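# Rest the wooden block above the centre of the well

## Task

Using as many of the four desk-mounted arms as you like, leave the wooden block resting with its centre directly over the middle of the well, which is the point x = 0, y = 0 of the scene frame. The well is a square opening with only the floor below it, and its edges are parallel to x and y. No single wooden stick is long enough to span it. The block and the sticks are allowed to stick out over the opening.

## Robot and tools

Setup: four identical i2rt Big YAM arms (arm1, arm2, arm3, arm4), each fixed to its own desk. The desks surround the well, whose centre is at x=0, y=0. Each arm has six revolute joints, a two-finger gripper and a wrist camera. There is also a fixed room camera, cam_high. The hand reaches at most about 1.0 m from the joint-1 axis.

Frame: one shared scene frame in metres. The origin is on the floor and +z points up. The desktops under the arms are at z=0.720. Arm feet (base_link) are at roughly arm1 (0.220, 0.559, 0.745), arm2 (-0.516, 0.508, 0.810), arm3 (-0.222, -0.552, 0.727) and arm4 (0.523, -0.499, 0.742). Each foot looks along its own +x: arms 1 and 2 face about -y, toward the well, and arms 3 and 4 face about +y. The hand point sits between the finger pads, about 1 cm behind the tips. Fingers point along the hand's +z and open along its y. Quaternions are written w,x,y,z.

move: a single action. Each key is a robot name (arm1..arm4) and holds that robot's part. A robot you omit gets no new command, but it may still be pushing toward its previous target. The optional "cameras" key takes a list drawn from arm1_cam_wrist, arm2_cam_wrist, arm3_cam_wrist, arm4_cam_wrist, cam_high or "all". [] means no images. If it is omitted, a move with no action returns all images and any other move returns none. A robot's part may contain:
- "joints": a dict of absolute joint targets by name. joint1_rad ranges -2.879 to 2.879 and rotates the arm about its foot, positive counter-clockwise seen from above. joint2_rad 0 to 3.141 is the shoulder, where 0 is upper arm back and level. joint3_rad 0 to 3.019 is the elbow, where 0 is folded. joint4_rad -1.692 to 1.57 is hand pitch, positive tilts the fingers up. joint5_rad -1.57 to 1.57 is the sideways swing, positive toward the arm's right. joint6_rad -2.094 to 2.094 is roll, positive clockwise seen from behind. gripper_m 0 to 0.093 is the absolute fingertip gap in metres.
- "target": one list of 7 numbers [x, y, z, qw, qx, qy, qz]. This is an absolute hand pose in the scene frame, in metres, in the same form as the "hand" result line. The hand travels in a straight line toward it, starting from its current hand_target. When "target" is used, "joints" may hold only gripper_m, or the call is refused.
- "speed": peak path speed in m/s, from 0.002 to 0.5 (default 0.25). Turning is limited to twice this value in rad/s. It is only valid together with "target".
- "min_time_s": 0.1 to 8 s. It sets the shortest duration for that robot's joint motions and is used with "joints".
Every part of an action starts together. All hand paths in one action finish together, paced by the slowest. A hand path lasts 0.5 to 10 s, and no action runs past 15 s. Paths do not avoid obstacles or other arms. Hands lag, drift, can overshoot the speed near full stretch, and often settle a centimetre or more away from the target. Unknown keys make a call invalid. Out-of-range values get it refused. After a refusal, the remaining move, wait and finished_scene calls in that reply are skipped.

Results: each robot's joint_positions, Joint velocities (rad/s, gripper in m/s), torques, hand (the measured pose), hand_target, joint_status and hand_status. There is a "move:" summary per commanded robot, such as "arm1 done; arm2 time_out". Robots not named in the action appear as "as last shown" with status "not commanded". Status words mean the following. off_target: the joint stopped short and may still be pushing. time_out: the joint keeps a nearby target and keeps pushing; to relax it, resend its reported position. not_followed, "joint command not followed" or "pose unreachable": a self- or inter-arm check held the motion back. limit_stop_at_motor_heat: the arm fell during a heat stop; send its targets again. on_its_own lists motion you did not command, and "held at" shows a target, not a reading. A MOTOR HOT line warns of overheating, and an OVER-TEMPERATURE FAULT line means the arm has dropped for 30 to 60 s or more. Torque values 3 and 4 wrap around at ±28 N m.

Gripper readings: when shut on nothing, it reads 0.000 to 0.003. When gripping a hard part at full force, it reads up to 0.005 below the part's width, and on some grippers up to 0.002 above. To get a firm hold, command about 0.005 m below the width where the fingers first touched. To release, command well above the current reading.

wait: {"seconds": 0 to 10, "cameras": as for move}. It gives no new commands and returns the state.

zoom_image: {"camera": name, "region": [x0, y0, x1, y1]}. The region is in pixels of that camera's most recent 504x504 image, measured from the top-left corner, and may be at most 504 by 504. It returns a closer view of that area.

finished_scene: {"scene": n}. This ends the current scene permanently. The block must stay resting over the centre without any robot holding it. Any calls after it in the same reply act on the next scene, and its result states the next task.

Camera calibration (K, distortion, T_world_to_cam) is provided. cam_high is above the well, looking down at about z=2.0. Wrist-camera poses come from the joint readings, so they are less precise.

Avoid: clamping together or hard collisions between arms (the safety check lets fingers, gripper housings and cameras touch); closing a gripper on another arm's fingers; pushing objects out of the work area; letting the block or sticks fall into the well or drop from height; releasing a part while it is still moving; hitting fixed things hard; keeping arms stretched out or straining against unreachable poses, which heats the motors. Loose objects may occasionally be nudged by outside forces. Since no stick spans the well alone, plan to reach the centre by hand, which is about 0.75 m from each foot, or by handing the block between arms, or by bridging with several sticks, and then check from cam_high that the block rests centred.

Each tool is called by a JSON object that holds its "api" and its "payload".

## Session

{"api": "move", "payload": {"cameras": ["all"]}}

Scene clock: 0.00 s.
Joint torques (N m): no reading
Heat: arm1: hottest joint3_rad 24 °C; arm2: hottest joint1_rad 25 °C; arm3: hottest joint1_rad 27 °C; arm4: hottest joint3_rad 25 °C.
Joint velocities: within noise
arm1.joint_positions: joint1_rad=-0.286 joint2_rad=+0.588 joint3_rad=+1.321 joint4_rad=-1.348 joint5_rad=+0.082 joint6_rad=-0.479 gripper_m=+0.09396
arm1.joint_status: not commanded
arm1.hand: x=+0.1314 y=+0.3441 z=+1.2536 quat_wxyz=(-0.150, -0.584, -0.669, +0.434) (m; scene frame)
arm1.hand_target: x=+0.1319 y=+0.3462 z=+1.2644 quat_wxyz=(-0.155, -0.581, -0.664, +0.444) (m; scene frame)
arm1.hand_status: not commanded
arm2.joint_positions: joint1_rad=+0.272 joint2_rad=+0.618 joint3_rad=+1.395 joint4_rad=-1.193 joint5_rad=-0.118 joint6_rad=-0.488 gripper_m=+0.09396
arm2.joint_status: not commanded
arm2.hand: x=-0.4406 y=+0.2626 z=+1.3810 quat_wxyz=(-0.368, -0.322, -0.776, +0.399) (m; scene frame)
arm2.hand_target: x=-0.4413 y=+0.2656 z=+1.3903 quat_wxyz=(-0.372, -0.319, -0.771, +0.406) (m; scene frame)
arm2.hand_status: not commanded
arm3.joint_positions: joint1_rad=+0.137 joint2_rad=+0.553 joint3_rad=+1.385 joint4_rad=-1.349 joint5_rad=+0.247 joint6_rad=+0.314 gripper_m=+0.09396
arm3.joint_status: not commanded
arm3.hand: x=-0.2177 y=-0.3452 z=+1.2767 quat_wxyz=(-0.347, +0.519, -0.685, -0.375) (m; scene frame)
arm3.hand_target: x=-0.2172 y=-0.3480 z=+1.2880 quat_wxyz=(-0.352, +0.514, -0.681, -0.386) (m; scene frame)
arm3.hand_status: not commanded
arm4.joint_positions: joint1_rad=+0.175 joint2_rad=+0.589 joint3_rad=+1.407 joint4_rad=-1.365 joint5_rad=-0.170 joint6_rad=+0.012 gripper_m=+0.09396
arm4.joint_status: not commanded
arm4.hand: x=+0.4639 y=-0.2876 z=+1.2896 quat_wxyz=(-0.255, +0.684, -0.538, -0.422) (m; scene frame)
arm4.hand_target: x=+0.4643 y=-0.2902 z=+1.2985 quat_wxyz=(-0.261, +0.681, -0.534, -0.428) (m; scene frame)
arm4.hand_status: not commanded
pictures: arm1_cam_wrist, arm2_cam_wrist, arm3_cam_wrist, arm4_cam_wrist, cam_high

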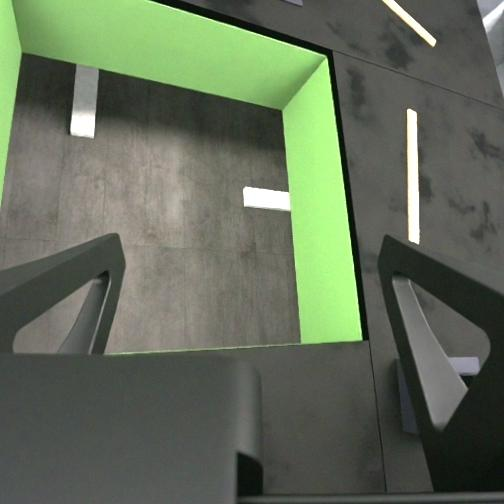

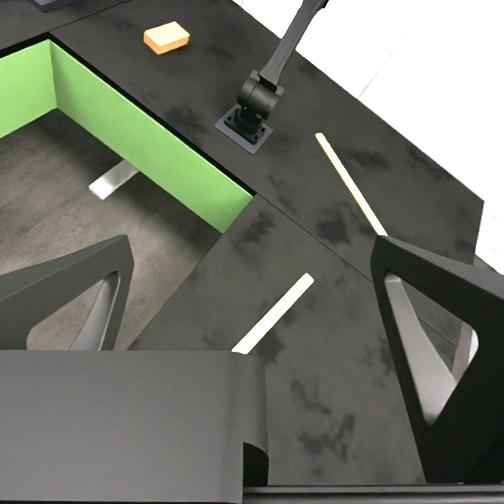

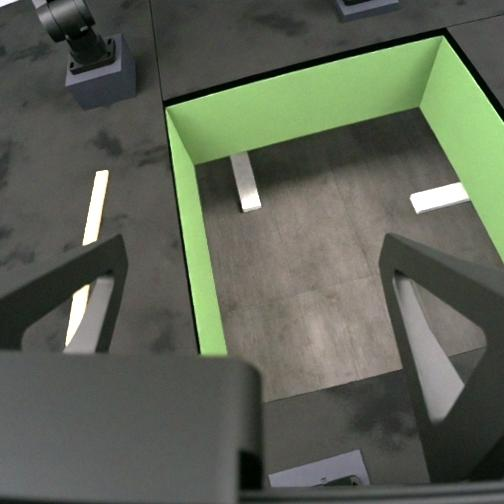

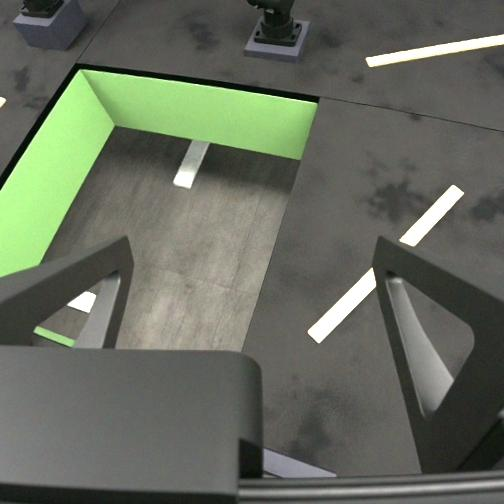

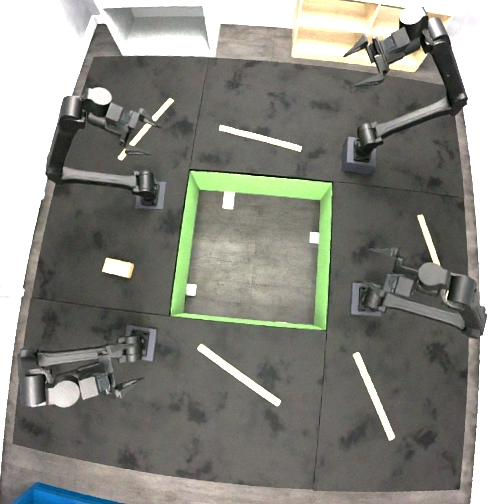

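{"api": "zoom_image", "payload": {"camera": "cam_high", "region": [160, 80, 350, 270]}}

{"api": "zoom_image", "payload": {"camera": "cam_high", "region": [160, 230, 410, 480]}}

{"api": "zoom_image", "payload": {"camera": "cam_high", "region": [30, 80, 200, 250]}}

{"api": "zoom_image", "payload": {"camera": "cam_high", "region": [60, 220, 190, 350]}}

{"api": "zoom_image", "payload": {"camera": "cam_high", "region": [340, 160, 500, 320]}}

{"api": "zoom_image", "payload": {"camera": "arm1_cam_wrist", "region": [300, 0, 504, 204]}}

{"api": "zoom_image", "payload": {"camera": "arm4_cam_wrist", "region": [280, 150, 480, 350]}}

{"api": "zoom_image", "payload": {"camera": "arm2_cam_wrist", "region": [100, 0, 504, 404]}}

Scaled by 2.653 from the camera's 504x504 image, which has a finer 720x720 frame.

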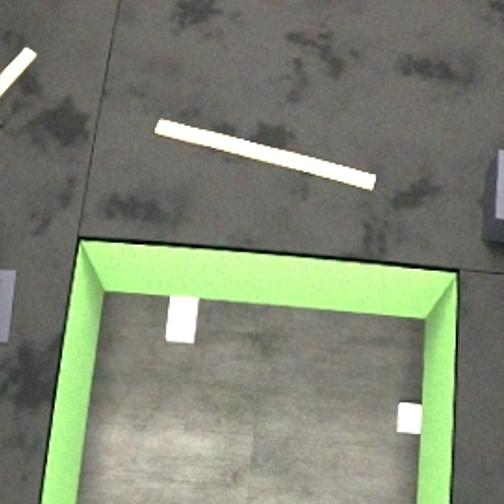

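Scaled by 2.016 from the camera's 504x504 image, which has a finer 720x720 frame.

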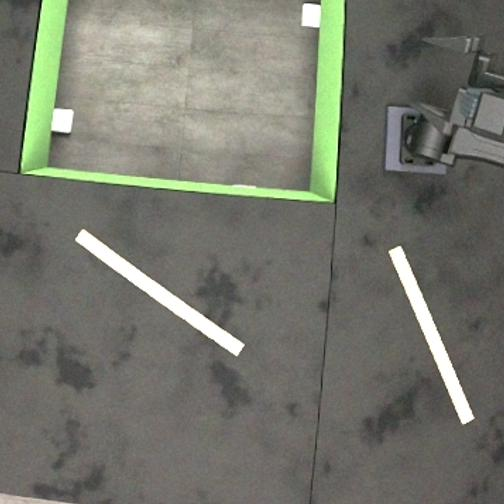

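Scaled by 2.965 from the camera's 504x504 image, which has a finer 720x720 frame.

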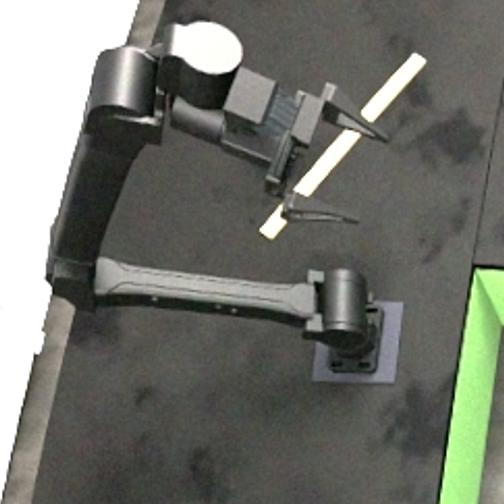

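Scaled by 3.877 from the camera's 504x504 image, which has a finer 720x720 frame.

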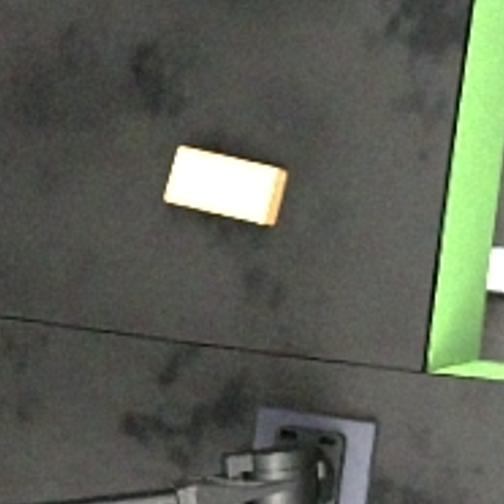

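Scaled by 3.150 from the camera's 504x504 image, which has a finer 720x720 frame.

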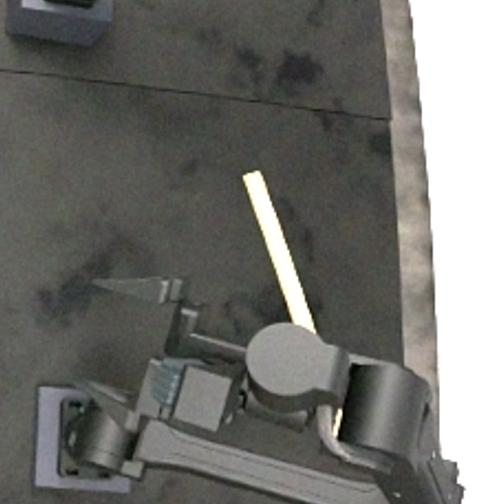

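Scaled by 2.471 from the camera's 504x504 image, which has a finer 720x720 frame.

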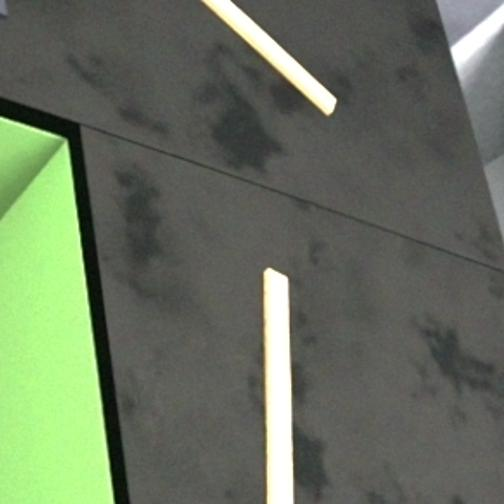

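Scaled by 2.520 from the camera's 504x504 image, which has a finer 720x720 frame.

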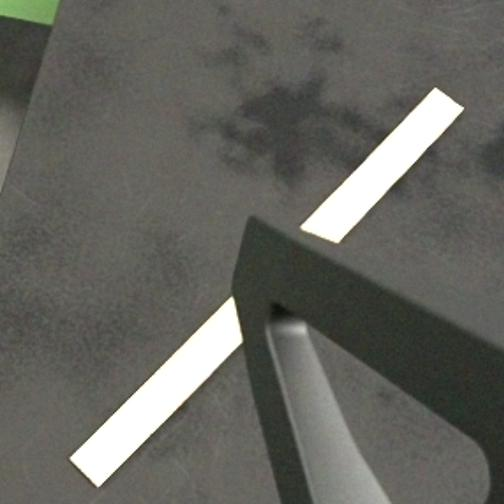

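Scaled by 1.248 from the camera's 504x504 image, which has a finer 720x720 frame.

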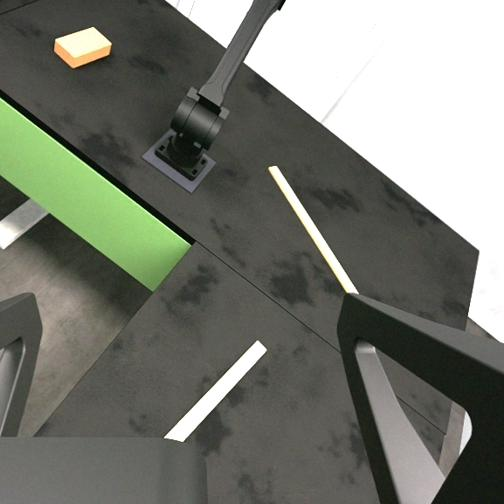

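{"api": "move", "payload": {"arm1": {"joints": {"joint1_rad": 1.66, "joint6_rad": 0.0, "joint5_rad": 0.0}, "min_time_s": 2.5}, "arm2": {"joints": {"joint1_rad": -0.08, "joint6_rad": 0.0, "joint5_rad": 0.0}, "min_time_s": 2.5}, "arm3": {"joints": {"joint1_rad": 1.93, "joint6_rad": 0.0, "joint5_rad": 0.0}, "min_time_s": 2.5}, "arm4": {"joints": {"joint1_rad": -0.1, "joint6_rad": 0.0, "joint5_rad": 0.0}, "min_time_s": 2.5}, "cameras": ["cam_high"]}}

Scene clock: 9.47 s.
Joint torques (N m): arm1=[0.44 1.32 8.69 2.09 -0.06 0.02] | arm2=[-1.03 0.03 10.8 2.29 0.12 0.15] | arm3=[0.91 1.38 9.16 1.48 -0.08 -0.04] | arm4=[-0.79 3.14 7.13 1.62 0.04 -0.07]
Heat: arm1: hottest joint3_rad 25 °C; arm2: hottest joint1_rad 25 °C; arm3: hottest joint1_rad 27 °C; arm4: hottest joint3_rad 26 °C.
move: arm1 done; arm2 done; arm3 done; arm4 done
Joint velocities: within noise
arm1.joint_positions: joint1_rad=+1.651 joint2_rad=+0.588 joint3_rad=+1.321 joint4_rad=-1.348 joint5_rad=+0.001 joint6_rad=-0.011 gripper_m=+0.09397
arm1.joint_status: all done
arm1.hand: x=+0.4429 y=+0.5761 z=+1.2571 quat_wxyz=(-0.466, +0.037, -0.884, -0.012) (m; scene frame)
arm1.hand_target: x=+0.4404 y=+0.5783 z=+1.2679 quat_wxyz=(-0.477, +0.036, -0.878, -0.018) (m; scene frame)
arm1.hand_status: not commanded
arm2.joint_positions: joint1_rad=-0.069 joint2_rad=+0.618 joint3_rad=+1.395 joint4_rad=-1.193 joint5_rad=-0.002 joint6_rad=-0.011 gripper_m=+0.09396
arm2.joint_status: all done
arm2.hand: x=-0.5452 y=+0.2528 z=+1.3806 quat_wxyz=(-0.357, -0.625, -0.562, +0.407) (m; scene frame)
arm2.hand_target: x=-0.5479 y=+0.2562 z=+1.3899 quat_wxyz=(-0.362, -0.627, -0.551, +0.414) (m; scene frame)
arm2.hand_status: not commanded
arm3.joint_positions: joint1_rad=+1.923 joint2_rad=+0.553 joint3_rad=+1.385 joint4_rad=-1.349 joint5_rad=+0.002 joint6_rad=+0.013 gripper_m=+0.09398
arm3.joint_status: all done
arm3.hand: x=-0.4144 y=-0.6333 z=+1.2734 quat_wxyz=(+0.102, +0.848, +0.166, -0.492) (m; scene frame)
arm3.hand_target: x=-0.4112 y=-0.6339 z=+1.2849 quat_wxyz=(+0.103, +0.840, +0.174, -0.504) (m; scene frame)
arm3.hand_status: not commanded
arm4.joint_positions: joint1_rad=-0.092 joint2_rad=+0.589 joint3_rad=+1.407 joint4_rad=-1.365 joint5_rad=-0.003 joint6_rad=+0.012 gripper_m=+0.09396
arm4.joint_status: all done
arm4.hand: x=+0.5501 y=-0.2795 z=+1.2877 quat_wxyz=(-0.359, +0.579, -0.654, -0.330) (m; scene frame)
arm4.hand_target: x=+0.5521 y=-0.2823 z=+1.2967 quat_wxyz=(-0.370, +0.576, -0.649, -0.332) (m; scene frame)
arm4.hand_status: not commanded
pictures: cam_high

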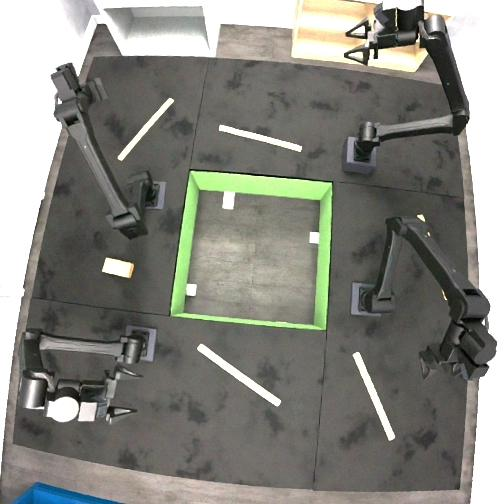

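{"api": "move", "payload": {"arm1": {"target": [0.611, 0.592, 0.92, 0, -0.2419, 0.9703, 0]}, "arm2": {"target": [-0.574, 0.065, 0.92, 0, 0.7771, 0.6293, 0]}, "arm3": {"target": [-0.554, -0.691, 0.92, 0, 0.9636, -0.2672, 0]}, "arm4": {"target": [0.575, -0.089, 0.92, 0, 0.5, -0.866, 0]}, "cameras": ["all"]}}

Scene clock: 13.47 s.
Joint torques (N m): arm1=[0.32 -10.34 10.61 0.76 0.02 -0.23] | arm2=[-1.32 -13.57 12.64 0.57 -0.16 0.19] | arm3=[-0.26 -7.82 9.18 0.32 0 0.21] | arm4=[-0.67 -8.23 9.39 0.39 -0.15 0.23]
Heat: arm1: hottest joint3_rad 26 °C; arm2: hottest joint1_rad 25 °C; arm3: hottest joint1_rad 27 °C; arm4: hottest joint3_rad 26 °C.
move: arm1 off_target; arm2 off_target; arm3 done; arm4 off_target
Joint velocities: within noise
arm1.joint_positions: joint1_rad=+1.653 joint2_rad=+1.405 joint3_rad=+1.113 joint4_rad=-1.334 joint5_rad=-0.005 joint6_rad=-0.395 gripper_m=+0.09397
arm1.joint_status: not commanded
arm1.hand: x=+0.5949 y=+0.5877 z=+0.9077 quat_wxyz=(+0.020, +0.232, -0.972, -0.004) (m; scene frame)
arm1.hand_target: x=+0.6104 y=+0.5920 z=+0.9203 quat_wxyz=(+0.000, +0.242, -0.970, +0.000) (m; scene frame)
arm1.hand_status: off_target (0.021 m and 2.6 deg from the pose sent, 0.377 m and 59.9 deg at the start)
arm2.joint_positions: joint1_rad=-0.070 joint2_rad=+1.552 joint3_rad=+1.140 joint4_rad=-1.168 joint5_rad=+0.000 joint6_rad=+0.067 gripper_m=+0.09396
arm2.joint_status: not commanded
arm2.hand: x=-0.5677 y=+0.0805 z=+0.9157 quat_wxyz=(+0.008, -0.770, -0.638, -0.006) (m; scene frame)
arm2.hand_target: x=-0.5740 y=+0.0654 z=+0.9202 quat_wxyz=(+0.000, -0.777, -0.629, +0.000) (m; scene frame)
arm2.hand_status: off_target (0.017 m and 1.7 deg from the pose sent, 0.498 m and 65.8 deg at the start)
arm3.joint_positions: joint1_rad=+1.927 joint2_rad=+1.290 joint3_rad=+1.092 joint4_rad=-1.391 joint5_rad=+0.000 joint6_rad=+0.924 gripper_m=+0.09398
arm3.joint_status: not commanded
arm3.hand: x=-0.5464 y=-0.6903 z=+0.9167 quat_wxyz=(-0.007, +0.966, -0.257, +0.007) (m; scene frame)
arm3.hand_target: x=-0.5539 y=-0.6909 z=+0.9201 quat_wxyz=(+0.000, +0.964, -0.267, +0.000) (m; scene frame)
arm3.hand_status: done (0.008 m and 1.6 deg from the pose sent, 0.384 m and 78.7 deg at the start)
arm4.joint_positions: joint1_rad=-0.096 joint2_rad=+1.428 joint3_rad=+1.168 joint4_rad=-1.345 joint5_rad=+0.008 joint6_rad=+0.391 gripper_m=+0.09396
arm4.joint_status: not commanded
arm4.hand: x=+0.5707 y=-0.1047 z=+0.9087 quat_wxyz=(+0.011, +0.509, -0.861, +0.017) (m; scene frame)
arm4.hand_target: x=+0.5750 y=-0.0896 z=+0.9202 quat_wxyz=(+0.000, +0.500, -0.866, +0.000) (m; scene frame)
arm4.hand_status: off_target (0.020 m and 2.6 deg from the pose sent, 0.415 m and 62.3 deg at the start)
pictures: arm1_cam_wrist, arm2_cam_wrist, arm3_cam_wrist, arm4_cam_wrist, cam_high
camera_calibration:
arm1_cam_wrist: T_world_to_cam=[[0.456267, -0.889441, -0.0267574, 0.276315], [-0.697903, -0.376343, 0.609342, 0.0865016], [-0.552043, -0.259348, -0.792456, 1.32813], [0, 0, 0, 1]] pos_world=[0.667483, 0.622769, 1.00717]
arm2_cam_wrist: T_world_to_cam=[[-0.982462, 0.186445, -0.00244407, -0.56924], [0.149449, 0.795216, 0.58762, -0.512018], [0.111502, 0.576949, -0.809133, 0.878074], [0, 0, 0, 1]] pos_world=[-0.580644, 0.00669303, 1.00996]
arm3_cam_wrist: T_world_to_cam=[[0.489567, 0.871886, 0.0117856, 0.859144], [0.699831, -0.400949, 0.591166, -0.432424], [0.520155, -0.281168, -0.806464, 0.951682], [0, 0, 0, 1]] pos_world=[-0.613008, -0.654873, 1.01301]
arm4_cam_wrist: T_world_to_cam=[[0.877607, -0.479346, 0.00574314, -0.554341], [-0.386188, -0.699851, 0.600889, -0.392806], [-0.284014, -0.529562, -0.799312, 0.962187], [0, 0, 0, 1]] pos_world=[0.608071, -0.0310886, 1.0083]

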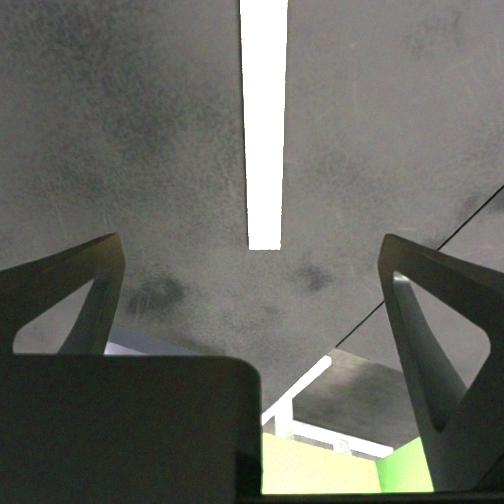

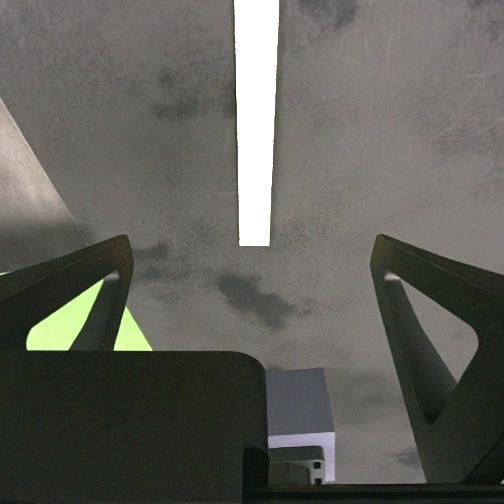

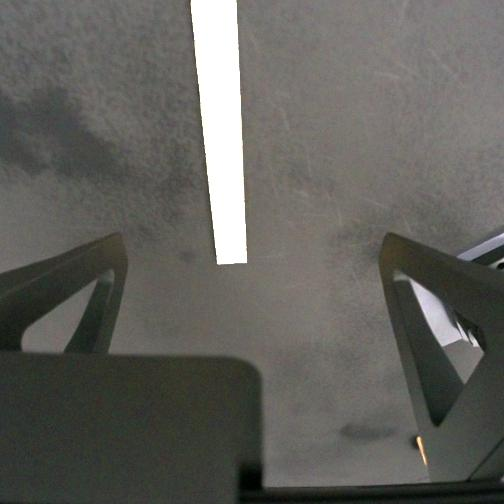

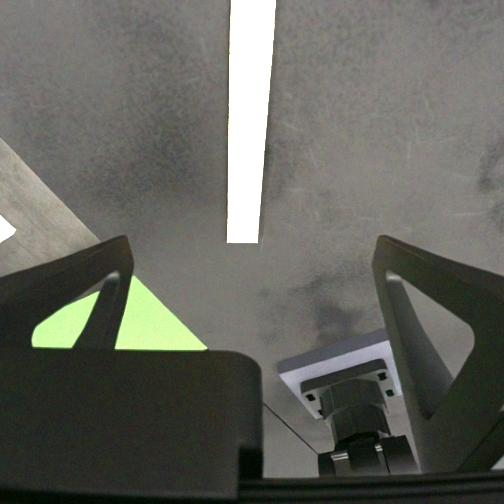

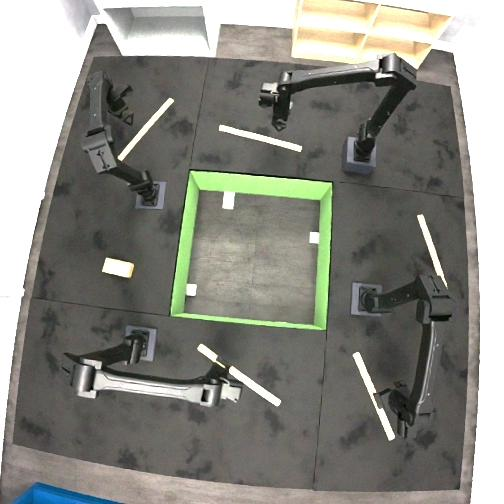

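{"api": "move", "payload": {"arm1": {"target": [0.6325, 0.601, 0.782, 0, -0.2462, 0.9692, 0], "speed": 0.15}, "arm2": {"target": [-0.582, 0.032, 0.775, 0, 0.7716, 0.6361, 0], "speed": 0.15}, "arm3": {"target": [-0.5725, -0.7025, 0.773, 0, 0.9681, -0.2504, 0], "speed": 0.15}, "arm4": {"target": [0.59, -0.054, 0.782, 0, 0.4886, -0.8725, 0], "speed": 0.15}, "cameras": ["all"]}}

Scene clock: 16.73 s.
Joint torques (N m): arm1=[0.38 -11.69 6.53 0.96 0.01 -0.12] | arm2=[-0.91 -16.26 7.94 0.96 -0.18 -0.05] | arm3=[0.56 -8.64 7.06 0.38 0.01 -0.01] | arm4=[-0.67 -9.88 5.89 0.68 -0.15 0.2]
Heat: arm1: hottest joint3_rad 26 °C; arm2: hottest joint1_rad 25 °C; arm3: hottest joint1_rad 27 °C; arm4: hottest joint3_rad 27 °C.
move: arm1 done; arm2 off_target; arm3 done; arm4 done
Joint velocities: within noise
arm1.joint_positions: joint1_rad=+1.671 joint2_rad=+1.612 joint3_rad=+0.999 joint4_rad=-0.963 joint5_rad=-0.005 joint6_rad=-0.396 gripper_m=+0.09397
arm1.joint_status: not commanded
arm1.hand: x=+0.6337 y=+0.5975 z=+0.7888 quat_wxyz=(-0.004, +0.241, -0.971, +0.000) (m; scene frame)
arm1.hand_target: x=+0.6324 y=+0.6010 z=+0.7821 quat_wxyz=(+0.000, +0.246, -0.969, +0.000) (m; scene frame)
arm1.hand_status: done (0.008 m and 0.8 deg from the pose sent, 0.132 m and 2.9 deg at the start)
arm2.joint_positions: joint1_rad=-0.076 joint2_rad=+1.833 joint3_rad=+1.120 joint4_rad=-0.838 joint5_rad=+0.000 joint6_rad=+0.065 gripper_m=+0.09396
arm2.joint_status: not commanded
arm2.hand: x=-0.5769 y=+0.0330 z=+0.7867 quat_wxyz=(-0.003, -0.772, -0.636, +0.005) (m; scene frame)
arm2.hand_target: x=-0.5820 y=+0.0323 z=+0.7753 quat_wxyz=(+0.000, -0.772, -0.636, +0.000) (m; scene frame)
arm2.hand_status: off_target (0.013 m and 0.6 deg from the pose sent, 0.149 m and 1.2 deg at the start)
arm3.joint_positions: joint1_rad=+1.927 joint2_rad=+1.501 joint3_rad=+0.901 joint4_rad=-0.974 joint5_rad=+0.000 joint6_rad=+0.925 gripper_m=+0.09398
arm3.joint_status: not commanded
arm3.hand: x=-0.5698 y=-0.7000 z=+0.7756 quat_wxyz=(-0.002, +0.966, -0.257, +0.001) (m; scene frame)
arm3.hand_target: x=-0.5724 y=-0.7025 z=+0.7730 quat_wxyz=(+0.000, +0.968, -0.251, +0.000) (m; scene frame)
arm3.hand_status: done (0.004 m and 0.9 deg from the pose sent, 0.147 m and 1.3 deg at the start)
arm4.joint_positions: joint1_rad=-0.121 joint2_rad=+1.660 joint3_rad=+1.092 joint4_rad=-0.998 joint5_rad=+0.008 joint6_rad=+0.392 gripper_m=+0.09396
arm4.joint_status: not commanded
arm4.hand: x=+0.5868 y=-0.0567 z=+0.7875 quat_wxyz=(-0.001, +0.497, -0.868, +0.001) (m; scene frame)
arm4.hand_target: x=+0.5900 y=-0.0541 z=+0.7822 quat_wxyz=(+0.000, +0.489, -0.873, +0.000) (m; scene frame)
arm4.hand_status: done (0.007 m and 1.1 deg from the pose sent, 0.138 m and 3.5 deg at the start)
pictures: arm1_cam_wrist, arm2_cam_wrist, arm3_cam_wrist, arm4_cam_wrist, cam_high
camera_calibration:
arm1_cam_wrist: T_world_to_cam=[[0.473142, -0.880955, -0.00733927, 0.23297], [-0.719919, -0.391428, 0.57315, 0.241251], [-0.507793, -0.265898, -0.819418, 1.255], [0, 0, 0, 1]] pos_world=[0.700733, 0.63337, 0.891807]
arm2_cam_wrist: T_world_to_cam=[[-0.981628, 0.190756, -0.00433244, -0.567948], [0.15526, 0.811752, 0.562985, -0.374844], [0.11091, 0.55197, -0.826455, 0.81625], [0, 0, 0, 1]] pos_world=[-0.589845, -0.0379246, 0.883165]
arm3_cam_wrist: T_world_to_cam=[[0.489961, 0.871744, 0.000288039, 0.889854], [0.707486, -0.397833, 0.584117, -0.324543], [0.509315, -0.28599, -0.81167, 0.841822], [0, 0, 0, 1]] pos_world=[-0.635136, -0.664086, 0.872596]
arm4_cam_wrist: T_world_to_cam=[[0.86446, -0.502627, -0.00864363, -0.527111], [-0.407997, -0.711545, 0.57205, -0.245279], [-0.293678, -0.490988, -0.820173, 0.919508], [0, 0, 0, 1]] pos_world=[0.625633, 0.0120006, 0.889912]

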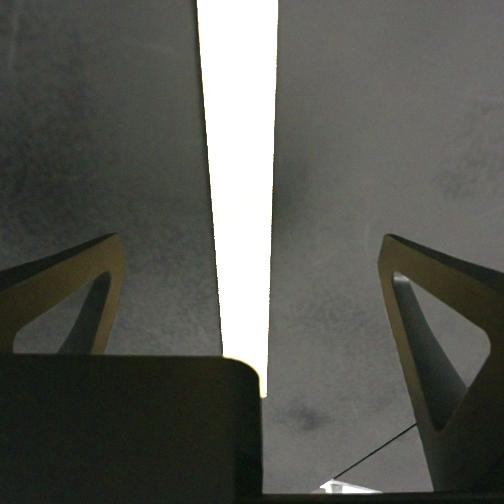

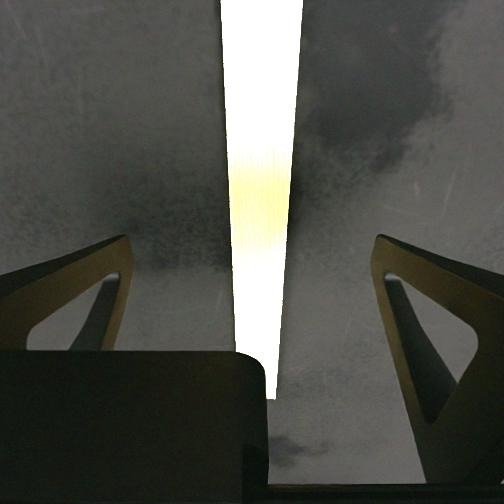

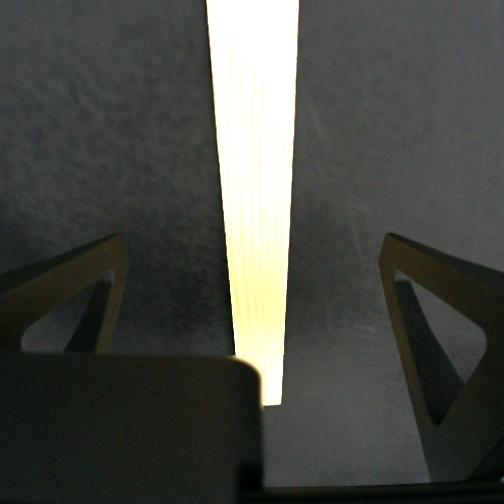

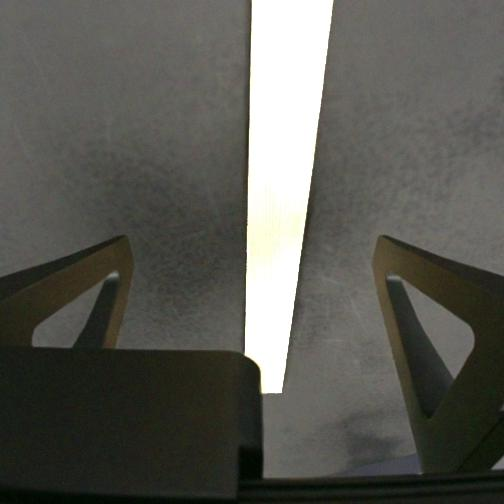

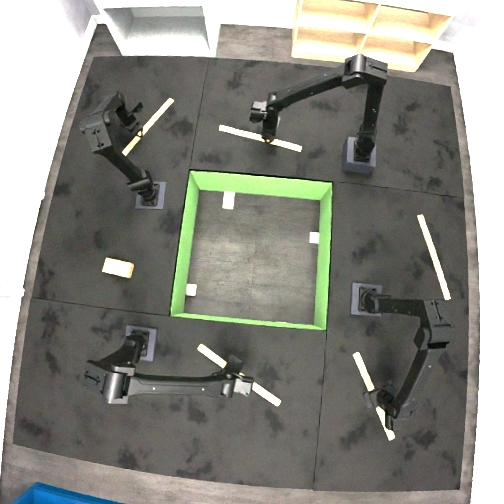

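{"api": "move", "payload": {"arm1": {"target": [0.618, 0.598, 0.728, 0, -0.2462, 0.9692, 0], "speed": 0.06}, "arm2": {"target": [-0.58, 0.045, 0.721, 0, 0.7716, 0.6361, 0], "speed": 0.06}, "arm3": {"target": [-0.57, -0.7025, 0.73, 0, 0.9681, -0.2504, 0], "speed": 0.06}, "arm4": {"target": [0.589, -0.066, 0.728, 0, 0.4886, -0.8725, 0], "speed": 0.06}, "cameras": ["all"]}}

Scene clock: 18.63 s.
Joint torques (N m): arm1=[0.09 -11.4 5.64 1.02 0.01 -0.16] | arm2=[-1.2 -15.09 6.24 1.16 -0.08 -0.01] | arm3=[0.67 -8.06 5.86 0.47 0.08 0.01] | arm4=[-0.79 -9.11 4.85 0.73 -0.07 0.17]
Heat: arm1: hottest joint3_rad 26 °C; arm2: hottest joint1_rad 25 °C; arm3: hottest joint1_rad 27 °C; arm4: hottest joint3_rad 27 °C.
move: arm1 done; arm2 off_target; arm3 off_target; arm4 off_target
Joint velocities: within noise
arm1.joint_positions: joint1_rad=+1.671 joint2_rad=+1.676 joint3_rad=+0.906 joint4_rad=-0.801 joint5_rad=-0.005 joint6_rad=-0.396 gripper_m=+0.09397
arm1.joint_status: not commanded
arm1.hand: x=+0.6215 y=+0.5962 z=+0.7362 quat_wxyz=(-0.007, +0.241, -0.971, +0.000) (m; scene frame)
arm1.hand_target: x=+0.6178 y=+0.5980 z=+0.7281 quat_wxyz=(+0.000, +0.246, -0.969, +0.000) (m; scene frame)
arm1.hand_status: done (0.009 m and 1.0 deg from the pose sent, 0.063 m and 0.8 deg at the start)
arm2.joint_positions: joint1_rad=-0.076 joint2_rad=+1.910 joint3_rad=+1.065 joint4_rad=-0.693 joint5_rad=-0.001 joint6_rad=+0.065 gripper_m=+0.09396
arm2.joint_status: not commanded
arm2.hand: x=-0.5761 y=+0.0398 z=+0.7371 quat_wxyz=(-0.007, -0.772, -0.636, +0.009) (m; scene frame)
arm2.hand_target: x=-0.5798 y=+0.0456 z=+0.7215 quat_wxyz=(+0.000, -0.772, -0.636, +0.000) (m; scene frame)
arm2.hand_status: off_target (0.017 m and 1.3 deg from the pose sent, 0.067 m and 0.6 deg at the start)
arm3.joint_positions: joint1_rad=+1.927 joint2_rad=+1.562 joint3_rad=+0.855 joint4_rad=-0.847 joint5_rad=-0.001 joint6_rad=+0.925 gripper_m=+0.09398
arm3.joint_status: not commanded
arm3.hand: x=-0.5729 y=-0.7017 z=+0.7401 quat_wxyz=(+0.005, +0.966, -0.257, -0.006) (m; scene frame)
arm3.hand_target: x=-0.5697 y=-0.7024 z=+0.7303 quat_wxyz=(+0.000, +0.968, -0.251, +0.000) (m; scene frame)
arm3.hand_status: off_target (0.011 m and 1.2 deg from the pose sent, 0.046 m and 0.9 deg at the start)
arm4.joint_positions: joint1_rad=-0.124 joint2_rad=+1.716 joint3_rad=+1.011 joint4_rad=-0.846 joint5_rad=+0.006 joint6_rad=+0.392 gripper_m=+0.09396
arm4.joint_status: not commanded
arm4.hand: x=+0.5866 y=-0.0638 z=+0.7392 quat_wxyz=(-0.005, +0.496, -0.868, -0.005) (m; scene frame)
arm4.hand_target: x=+0.5889 y=-0.0662 z=+0.7284 quat_wxyz=(+0.000, +0.489, -0.872, +0.000) (m; scene frame)
arm4.hand_status: off_target (0.012 m and 1.2 deg from the pose sent, 0.060 m and 1.2 deg at the start)
pictures: arm1_cam_wrist, arm2_cam_wrist, arm3_cam_wrist, arm4_cam_wrist, cam_high
camera_calibration:
arm1_cam_wrist: T_world_to_cam=[[0.473217, -0.880929, -0.00543043, 0.235786], [-0.722734, -0.391747, 0.569376, 0.266812], [-0.503707, -0.265513, -0.822059, 1.20459], [0, 0, 0, 1]] pos_world=[0.688018, 0.632069, 0.83961]
arm2_cam_wrist: T_world_to_cam=[[-0.981639, 0.19067, -0.00546113, -0.567865], [0.155833, 0.818139, 0.553503, -0.345508], [0.110004, 0.542489, -0.832829, 0.775899], [0, 0, 0, 1]] pos_world=[-0.588949, -0.0299686, 0.83433]
arm3_cam_wrist: T_world_to_cam=[[0.489807, 0.87166, -0.0172445, 0.905684], [0.718061, -0.39212, 0.575004, -0.285444], [0.494446, -0.294023, -0.817969, 0.804598], [0, 0, 0, 1]] pos_world=[-0.636475, -0.664807, 0.837886]
arm4_cam_wrist: T_world_to_cam=[[0.862875, -0.505163, -0.0160414, -0.524684], [-0.410362, -0.718767, 0.561228, -0.213894], [-0.295042, -0.477687, -0.827506, 0.883529], [0, 0, 0, 1]] pos_world=[0.625641, 0.00325937, 0.842752]

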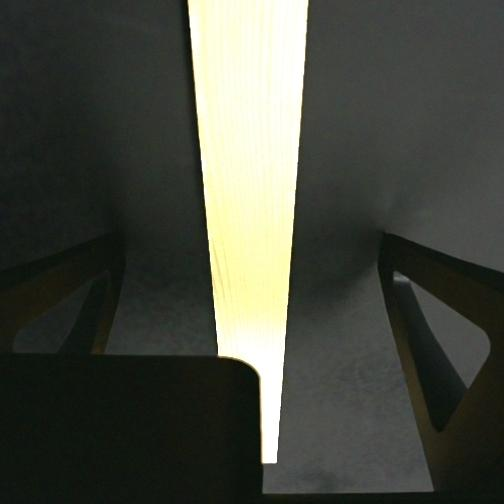

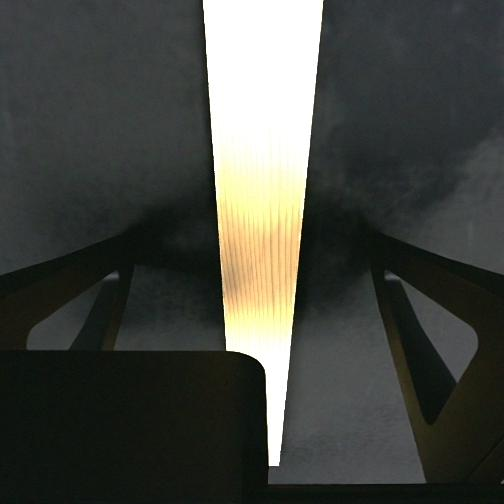

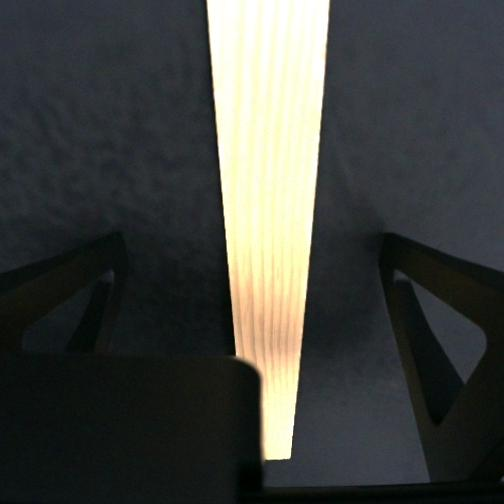

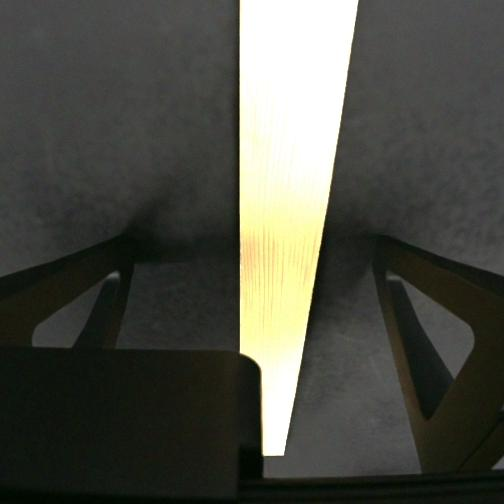

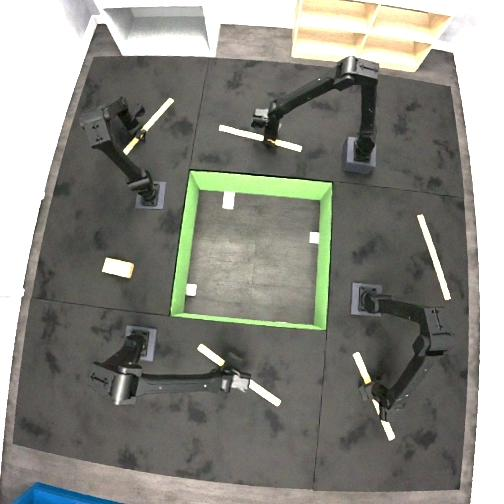

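{"api": "move", "payload": {"arm1": {"target": [0.615, 0.599, 0.719, 0, -0.2462, 0.9692, 0], "speed": 0.06}, "arm2": {"target": [-0.58, 0.054, 0.711, 0, 0.7716, 0.6361, 0], "speed": 0.06}, "arm3": {"target": [-0.564, -0.7025, 0.718, 0, 0.9681, -0.2504, 0], "speed": 0.06}, "arm4": {"target": [0.589, -0.072, 0.717, 0, 0.4886, -0.8725, 0], "speed": 0.06}}}

{"api": "move", "payload": {"arm1": {"joints": {"gripper_m": 0.04}}, "arm2": {"joints": {"gripper_m": 0.04}}, "arm3": {"joints": {"gripper_m": 0.04}}, "arm4": {"joints": {"gripper_m": 0.04}}, "cameras": ["all"]}}

Scene clock: 20.23 s.
Joint torques (N m): arm1=[0.26 -10.64 5.11 1.22 -0.05 -0.12] | arm2=[-1.2 -15.27 4.57 1.69 -0.34 -0.07] | arm3=[1.03 -7.3 4.41 0.59 0.23 0.06] | arm4=[-0.73 -8.35 3.84 1.05 0.21 0.15]
Heat: arm1: hottest joint3_rad 26 °C; arm2: hottest joint1_rad 25 °C; arm3: hottest joint1_rad 27 °C; arm4: hottest joint3_rad 27 °C.
move: arm1 off_target; arm2 off_target; arm3 off_target; arm4 off_target
Joint velocities: within noise
arm1.joint_positions: joint1_rad=+1.671 joint2_rad=+1.679 joint3_rad=+0.898 joint4_rad=-0.780 joint5_rad=-0.003 joint6_rad=-0.396 gripper_m=+0.09397
arm1.joint_status: not commanded
arm1.hand: x=+0.6222 y=+0.5961 z=+0.7329 quat_wxyz=(-0.012, +0.241, -0.970, +0.002) (m; scene frame)
arm1.hand_target: x=+0.6146 y=+0.5988 z=+0.7195 quat_wxyz=(+0.000, +0.246, -0.969, +0.000) (m; scene frame)
arm1.hand_status: off_target (0.016 m and 1.5 deg from the pose sent, 0.019 m and 1.0 deg at the start)
arm2.joint_positions: joint1_rad=-0.077 joint2_rad=+1.905 joint3_rad=+1.051 joint4_rad=-0.669 joint5_rad=+0.004 joint6_rad=+0.065 gripper_m=+0.09396
arm2.joint_status: not commanded
arm2.hand: x=-0.5770 y=+0.0400 z=+0.7361 quat_wxyz=(-0.011, -0.772, -0.636, +0.016) (m; scene frame)
arm2.hand_target: x=-0.5796 y=+0.0549 z=+0.7124 quat_wxyz=(+0.000, -0.772, -0.636, +0.000) (m; scene frame)
arm2.hand_status: off_target (0.029 m and 2.2 deg from the pose sent, 0.030 m and 1.3 deg at the start)
arm3.joint_positions: joint1_rad=+1.929 joint2_rad=+1.562 joint3_rad=+0.847 joint4_rad=-0.812 joint5_rad=-0.005 joint6_rad=+0.925 gripper_m=+0.09398
arm3.joint_status: not commanded
arm3.hand: x=-0.5762 y=-0.7047 z=+0.7378 quat_wxyz=(+0.014, +0.966, -0.256, -0.015) (m; scene frame)
arm3.hand_target: x=-0.5634 y=-0.7020 z=+0.7192 quat_wxyz=(+0.000, +0.968, -0.251, +0.000) (m; scene frame)
arm3.hand_status: off_target (0.023 m and 2.5 deg from the pose sent, 0.024 m and 1.2 deg at the start)
arm4.joint_positions: joint1_rad=-0.126 joint2_rad=+1.713 joint3_rad=+0.999 joint4_rad=-0.821 joint5_rad=-0.001 joint6_rad=+0.392 gripper_m=+0.09396
arm4.joint_status: not commanded
arm4.hand: x=+0.5862 y=-0.0633 z=+0.7369 quat_wxyz=(-0.007, +0.495, -0.869, -0.013) (m; scene frame)
arm4.hand_target: x=+0.5887 y=-0.0727 z=+0.7179 quat_wxyz=(+0.000, +0.489, -0.872, +0.000) (m; scene frame)
arm4.hand_status: off_target (0.022 m and 1.9 deg from the pose sent, 0.024 m and 1.2 deg at the start)
pictures: none

Scene clock: 20.97 s.
Joint torques (N m): arm1=[0.32 -10.64 5.11 1.05 -0.05 -0.12] | arm2=[-0.03 -14.86 4.74 1.1 -0.33 -0.04] | arm3=[0.91 -7.36 4.38 0.5 0.19 0.06] | arm4=[-0.67 -8.41 3.81 0.69 0.24 0.15]
Heat: arm1: hottest joint3_rad 26 °C; arm2: hottest joint1_rad 25 °C; arm3: hottest joint1_rad 27 °C; arm4: hottest joint3_rad 27 °C.
move: arm1 done; arm2 done; arm3 done; arm4 done
Joint velocities: within noise
arm1.joint_positions: joint1_rad=+1.671 joint2_rad=+1.679 joint3_rad=+0.898 joint4_rad=-0.775 joint5_rad=-0.003 joint6_rad=-0.396 gripper_m=+0.04020
arm1.joint_status: all done
arm1.hand: x=+0.6234 y=+0.5962 z=+0.7330 quat_wxyz=(-0.014, +0.241, -0.970, +0.002) (m; scene frame)
arm1.hand_target: x=+0.6146 y=+0.5988 z=+0.7195 quat_wxyz=(+0.000, +0.246, -0.969, +0.000) (m; scene frame)
arm1.hand_status: not commanded
arm2.joint_positions: joint1_rad=-0.085 joint2_rad=+1.905 joint3_rad=+1.051 joint4_rad=-0.656 joint5_rad=+0.005 joint6_rad=+0.064 gripper_m=+0.04020
arm2.joint_status: all done
arm2.hand: x=-0.5818 y=+0.0375 z=+0.7362 quat_wxyz=(-0.014, -0.774, -0.633, +0.021) (m; scene frame)
arm2.hand_target: x=-0.5795 y=+0.0549 z=+0.7125 quat_wxyz=(+0.000, -0.772, -0.636, +0.000) (m; scene frame)
arm2.hand_status: not commanded
arm3.joint_positions: joint1_rad=+1.930 joint2_rad=+1.562 joint3_rad=+0.847 joint4_rad=-0.809 joint5_rad=-0.004 joint6_rad=+0.925 gripper_m=+0.04020
arm3.joint_status: all done
arm3.hand: x=-0.5769 y=-0.7053 z=+0.7378 quat_wxyz=(+0.015, +0.967, -0.256, -0.017) (m; scene frame)
arm3.hand_target: x=-0.5635 y=-0.7020 z=+0.7192 quat_wxyz=(+0.000, +0.968, -0.251, +0.000) (m; scene frame)
arm3.hand_status: not commanded
arm4.joint_positions: joint1_rad=-0.126 joint2_rad=+1.713 joint3_rad=+0.999 joint4_rad=-0.811 joint5_rad=-0.002 joint6_rad=+0.392 gripper_m=+0.04019
arm4.joint_status: all done
arm4.hand: x=+0.5866 y=-0.0607 z=+0.7370 quat_wxyz=(-0.010, +0.495, -0.869, -0.018) (m; scene frame)
arm4.hand_target: x=+0.5888 y=-0.0727 z=+0.7179 quat_wxyz=(+0.000, +0.489, -0.872, +0.000) (m; scene frame)
arm4.hand_status: not commanded
pictures: arm1_cam_wrist, arm2_cam_wrist, arm3_cam_wrist, arm4_cam_wrist, cam_high
camera_calibration:
arm1_cam_wrist: T_world_to_cam=[[0.473571, -0.880752, 0.00243556, 0.228801], [-0.731436, -0.391742, 0.558158, 0.283661], [-0.490645, -0.266109, -0.829731, 1.20076], [0, 0, 0, 1]] pos_world=[0.688271, 0.632171, 0.837419]
arm2_cam_wrist: T_world_to_cam=[[-0.980237, 0.197819, -0.00185602, -0.575038], [0.166886, 0.831924, 0.529199, -0.318429], [0.106229, 0.518431, -0.848496, 0.787272], [0, 0, 0, 1]] pos_world=[-0.594164, -0.0294839, 0.835442]
arm3_cam_wrist: T_world_to_cam=[[0.485895, 0.873003, -0.0420873, 0.927721], [0.734158, -0.38154, 0.56164, -0.256075], [0.474256, -0.303797, -0.82631, 0.791236], [0, 0, 0, 1]] pos_world=[-0.638024, -0.667232, 0.836674]
arm4_cam_wrist: T_world_to_cam=[[0.861872, -0.506072, -0.0326711, -0.510388], [-0.409792, -0.732956, 0.542998, -0.198122], [-0.298743, -0.454606, -0.839098, 0.895266], [0, 0, 0, 1]] pos_world=[0.626154, 0.0034857, 0.842121]

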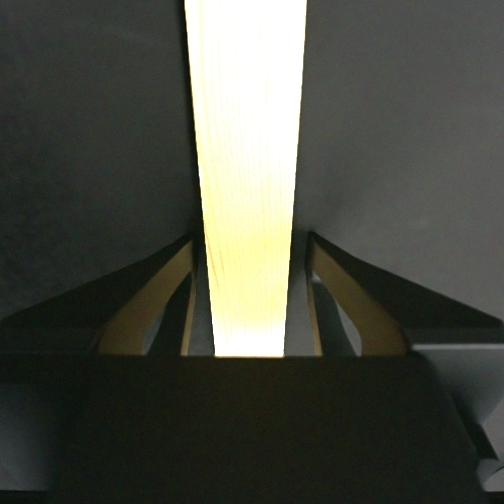

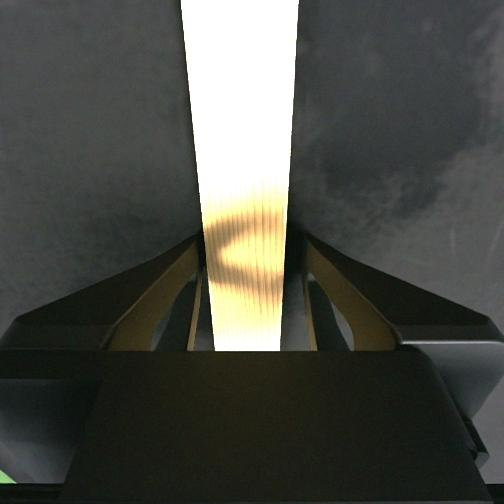

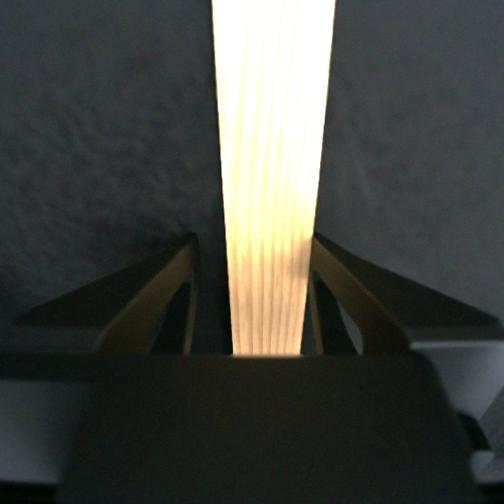

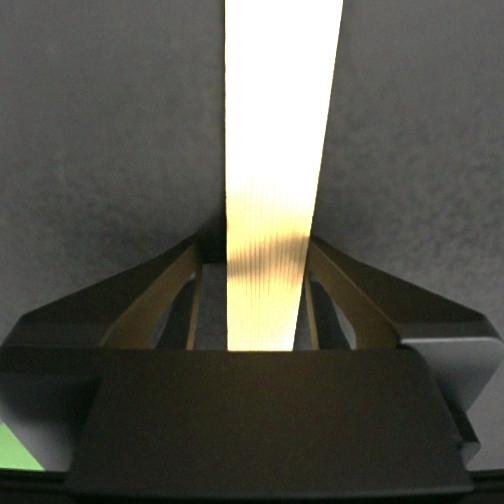

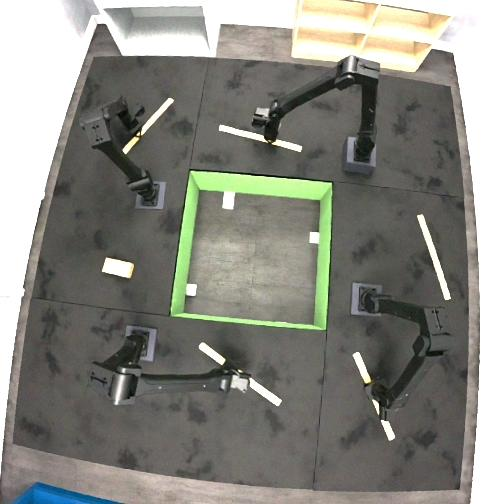

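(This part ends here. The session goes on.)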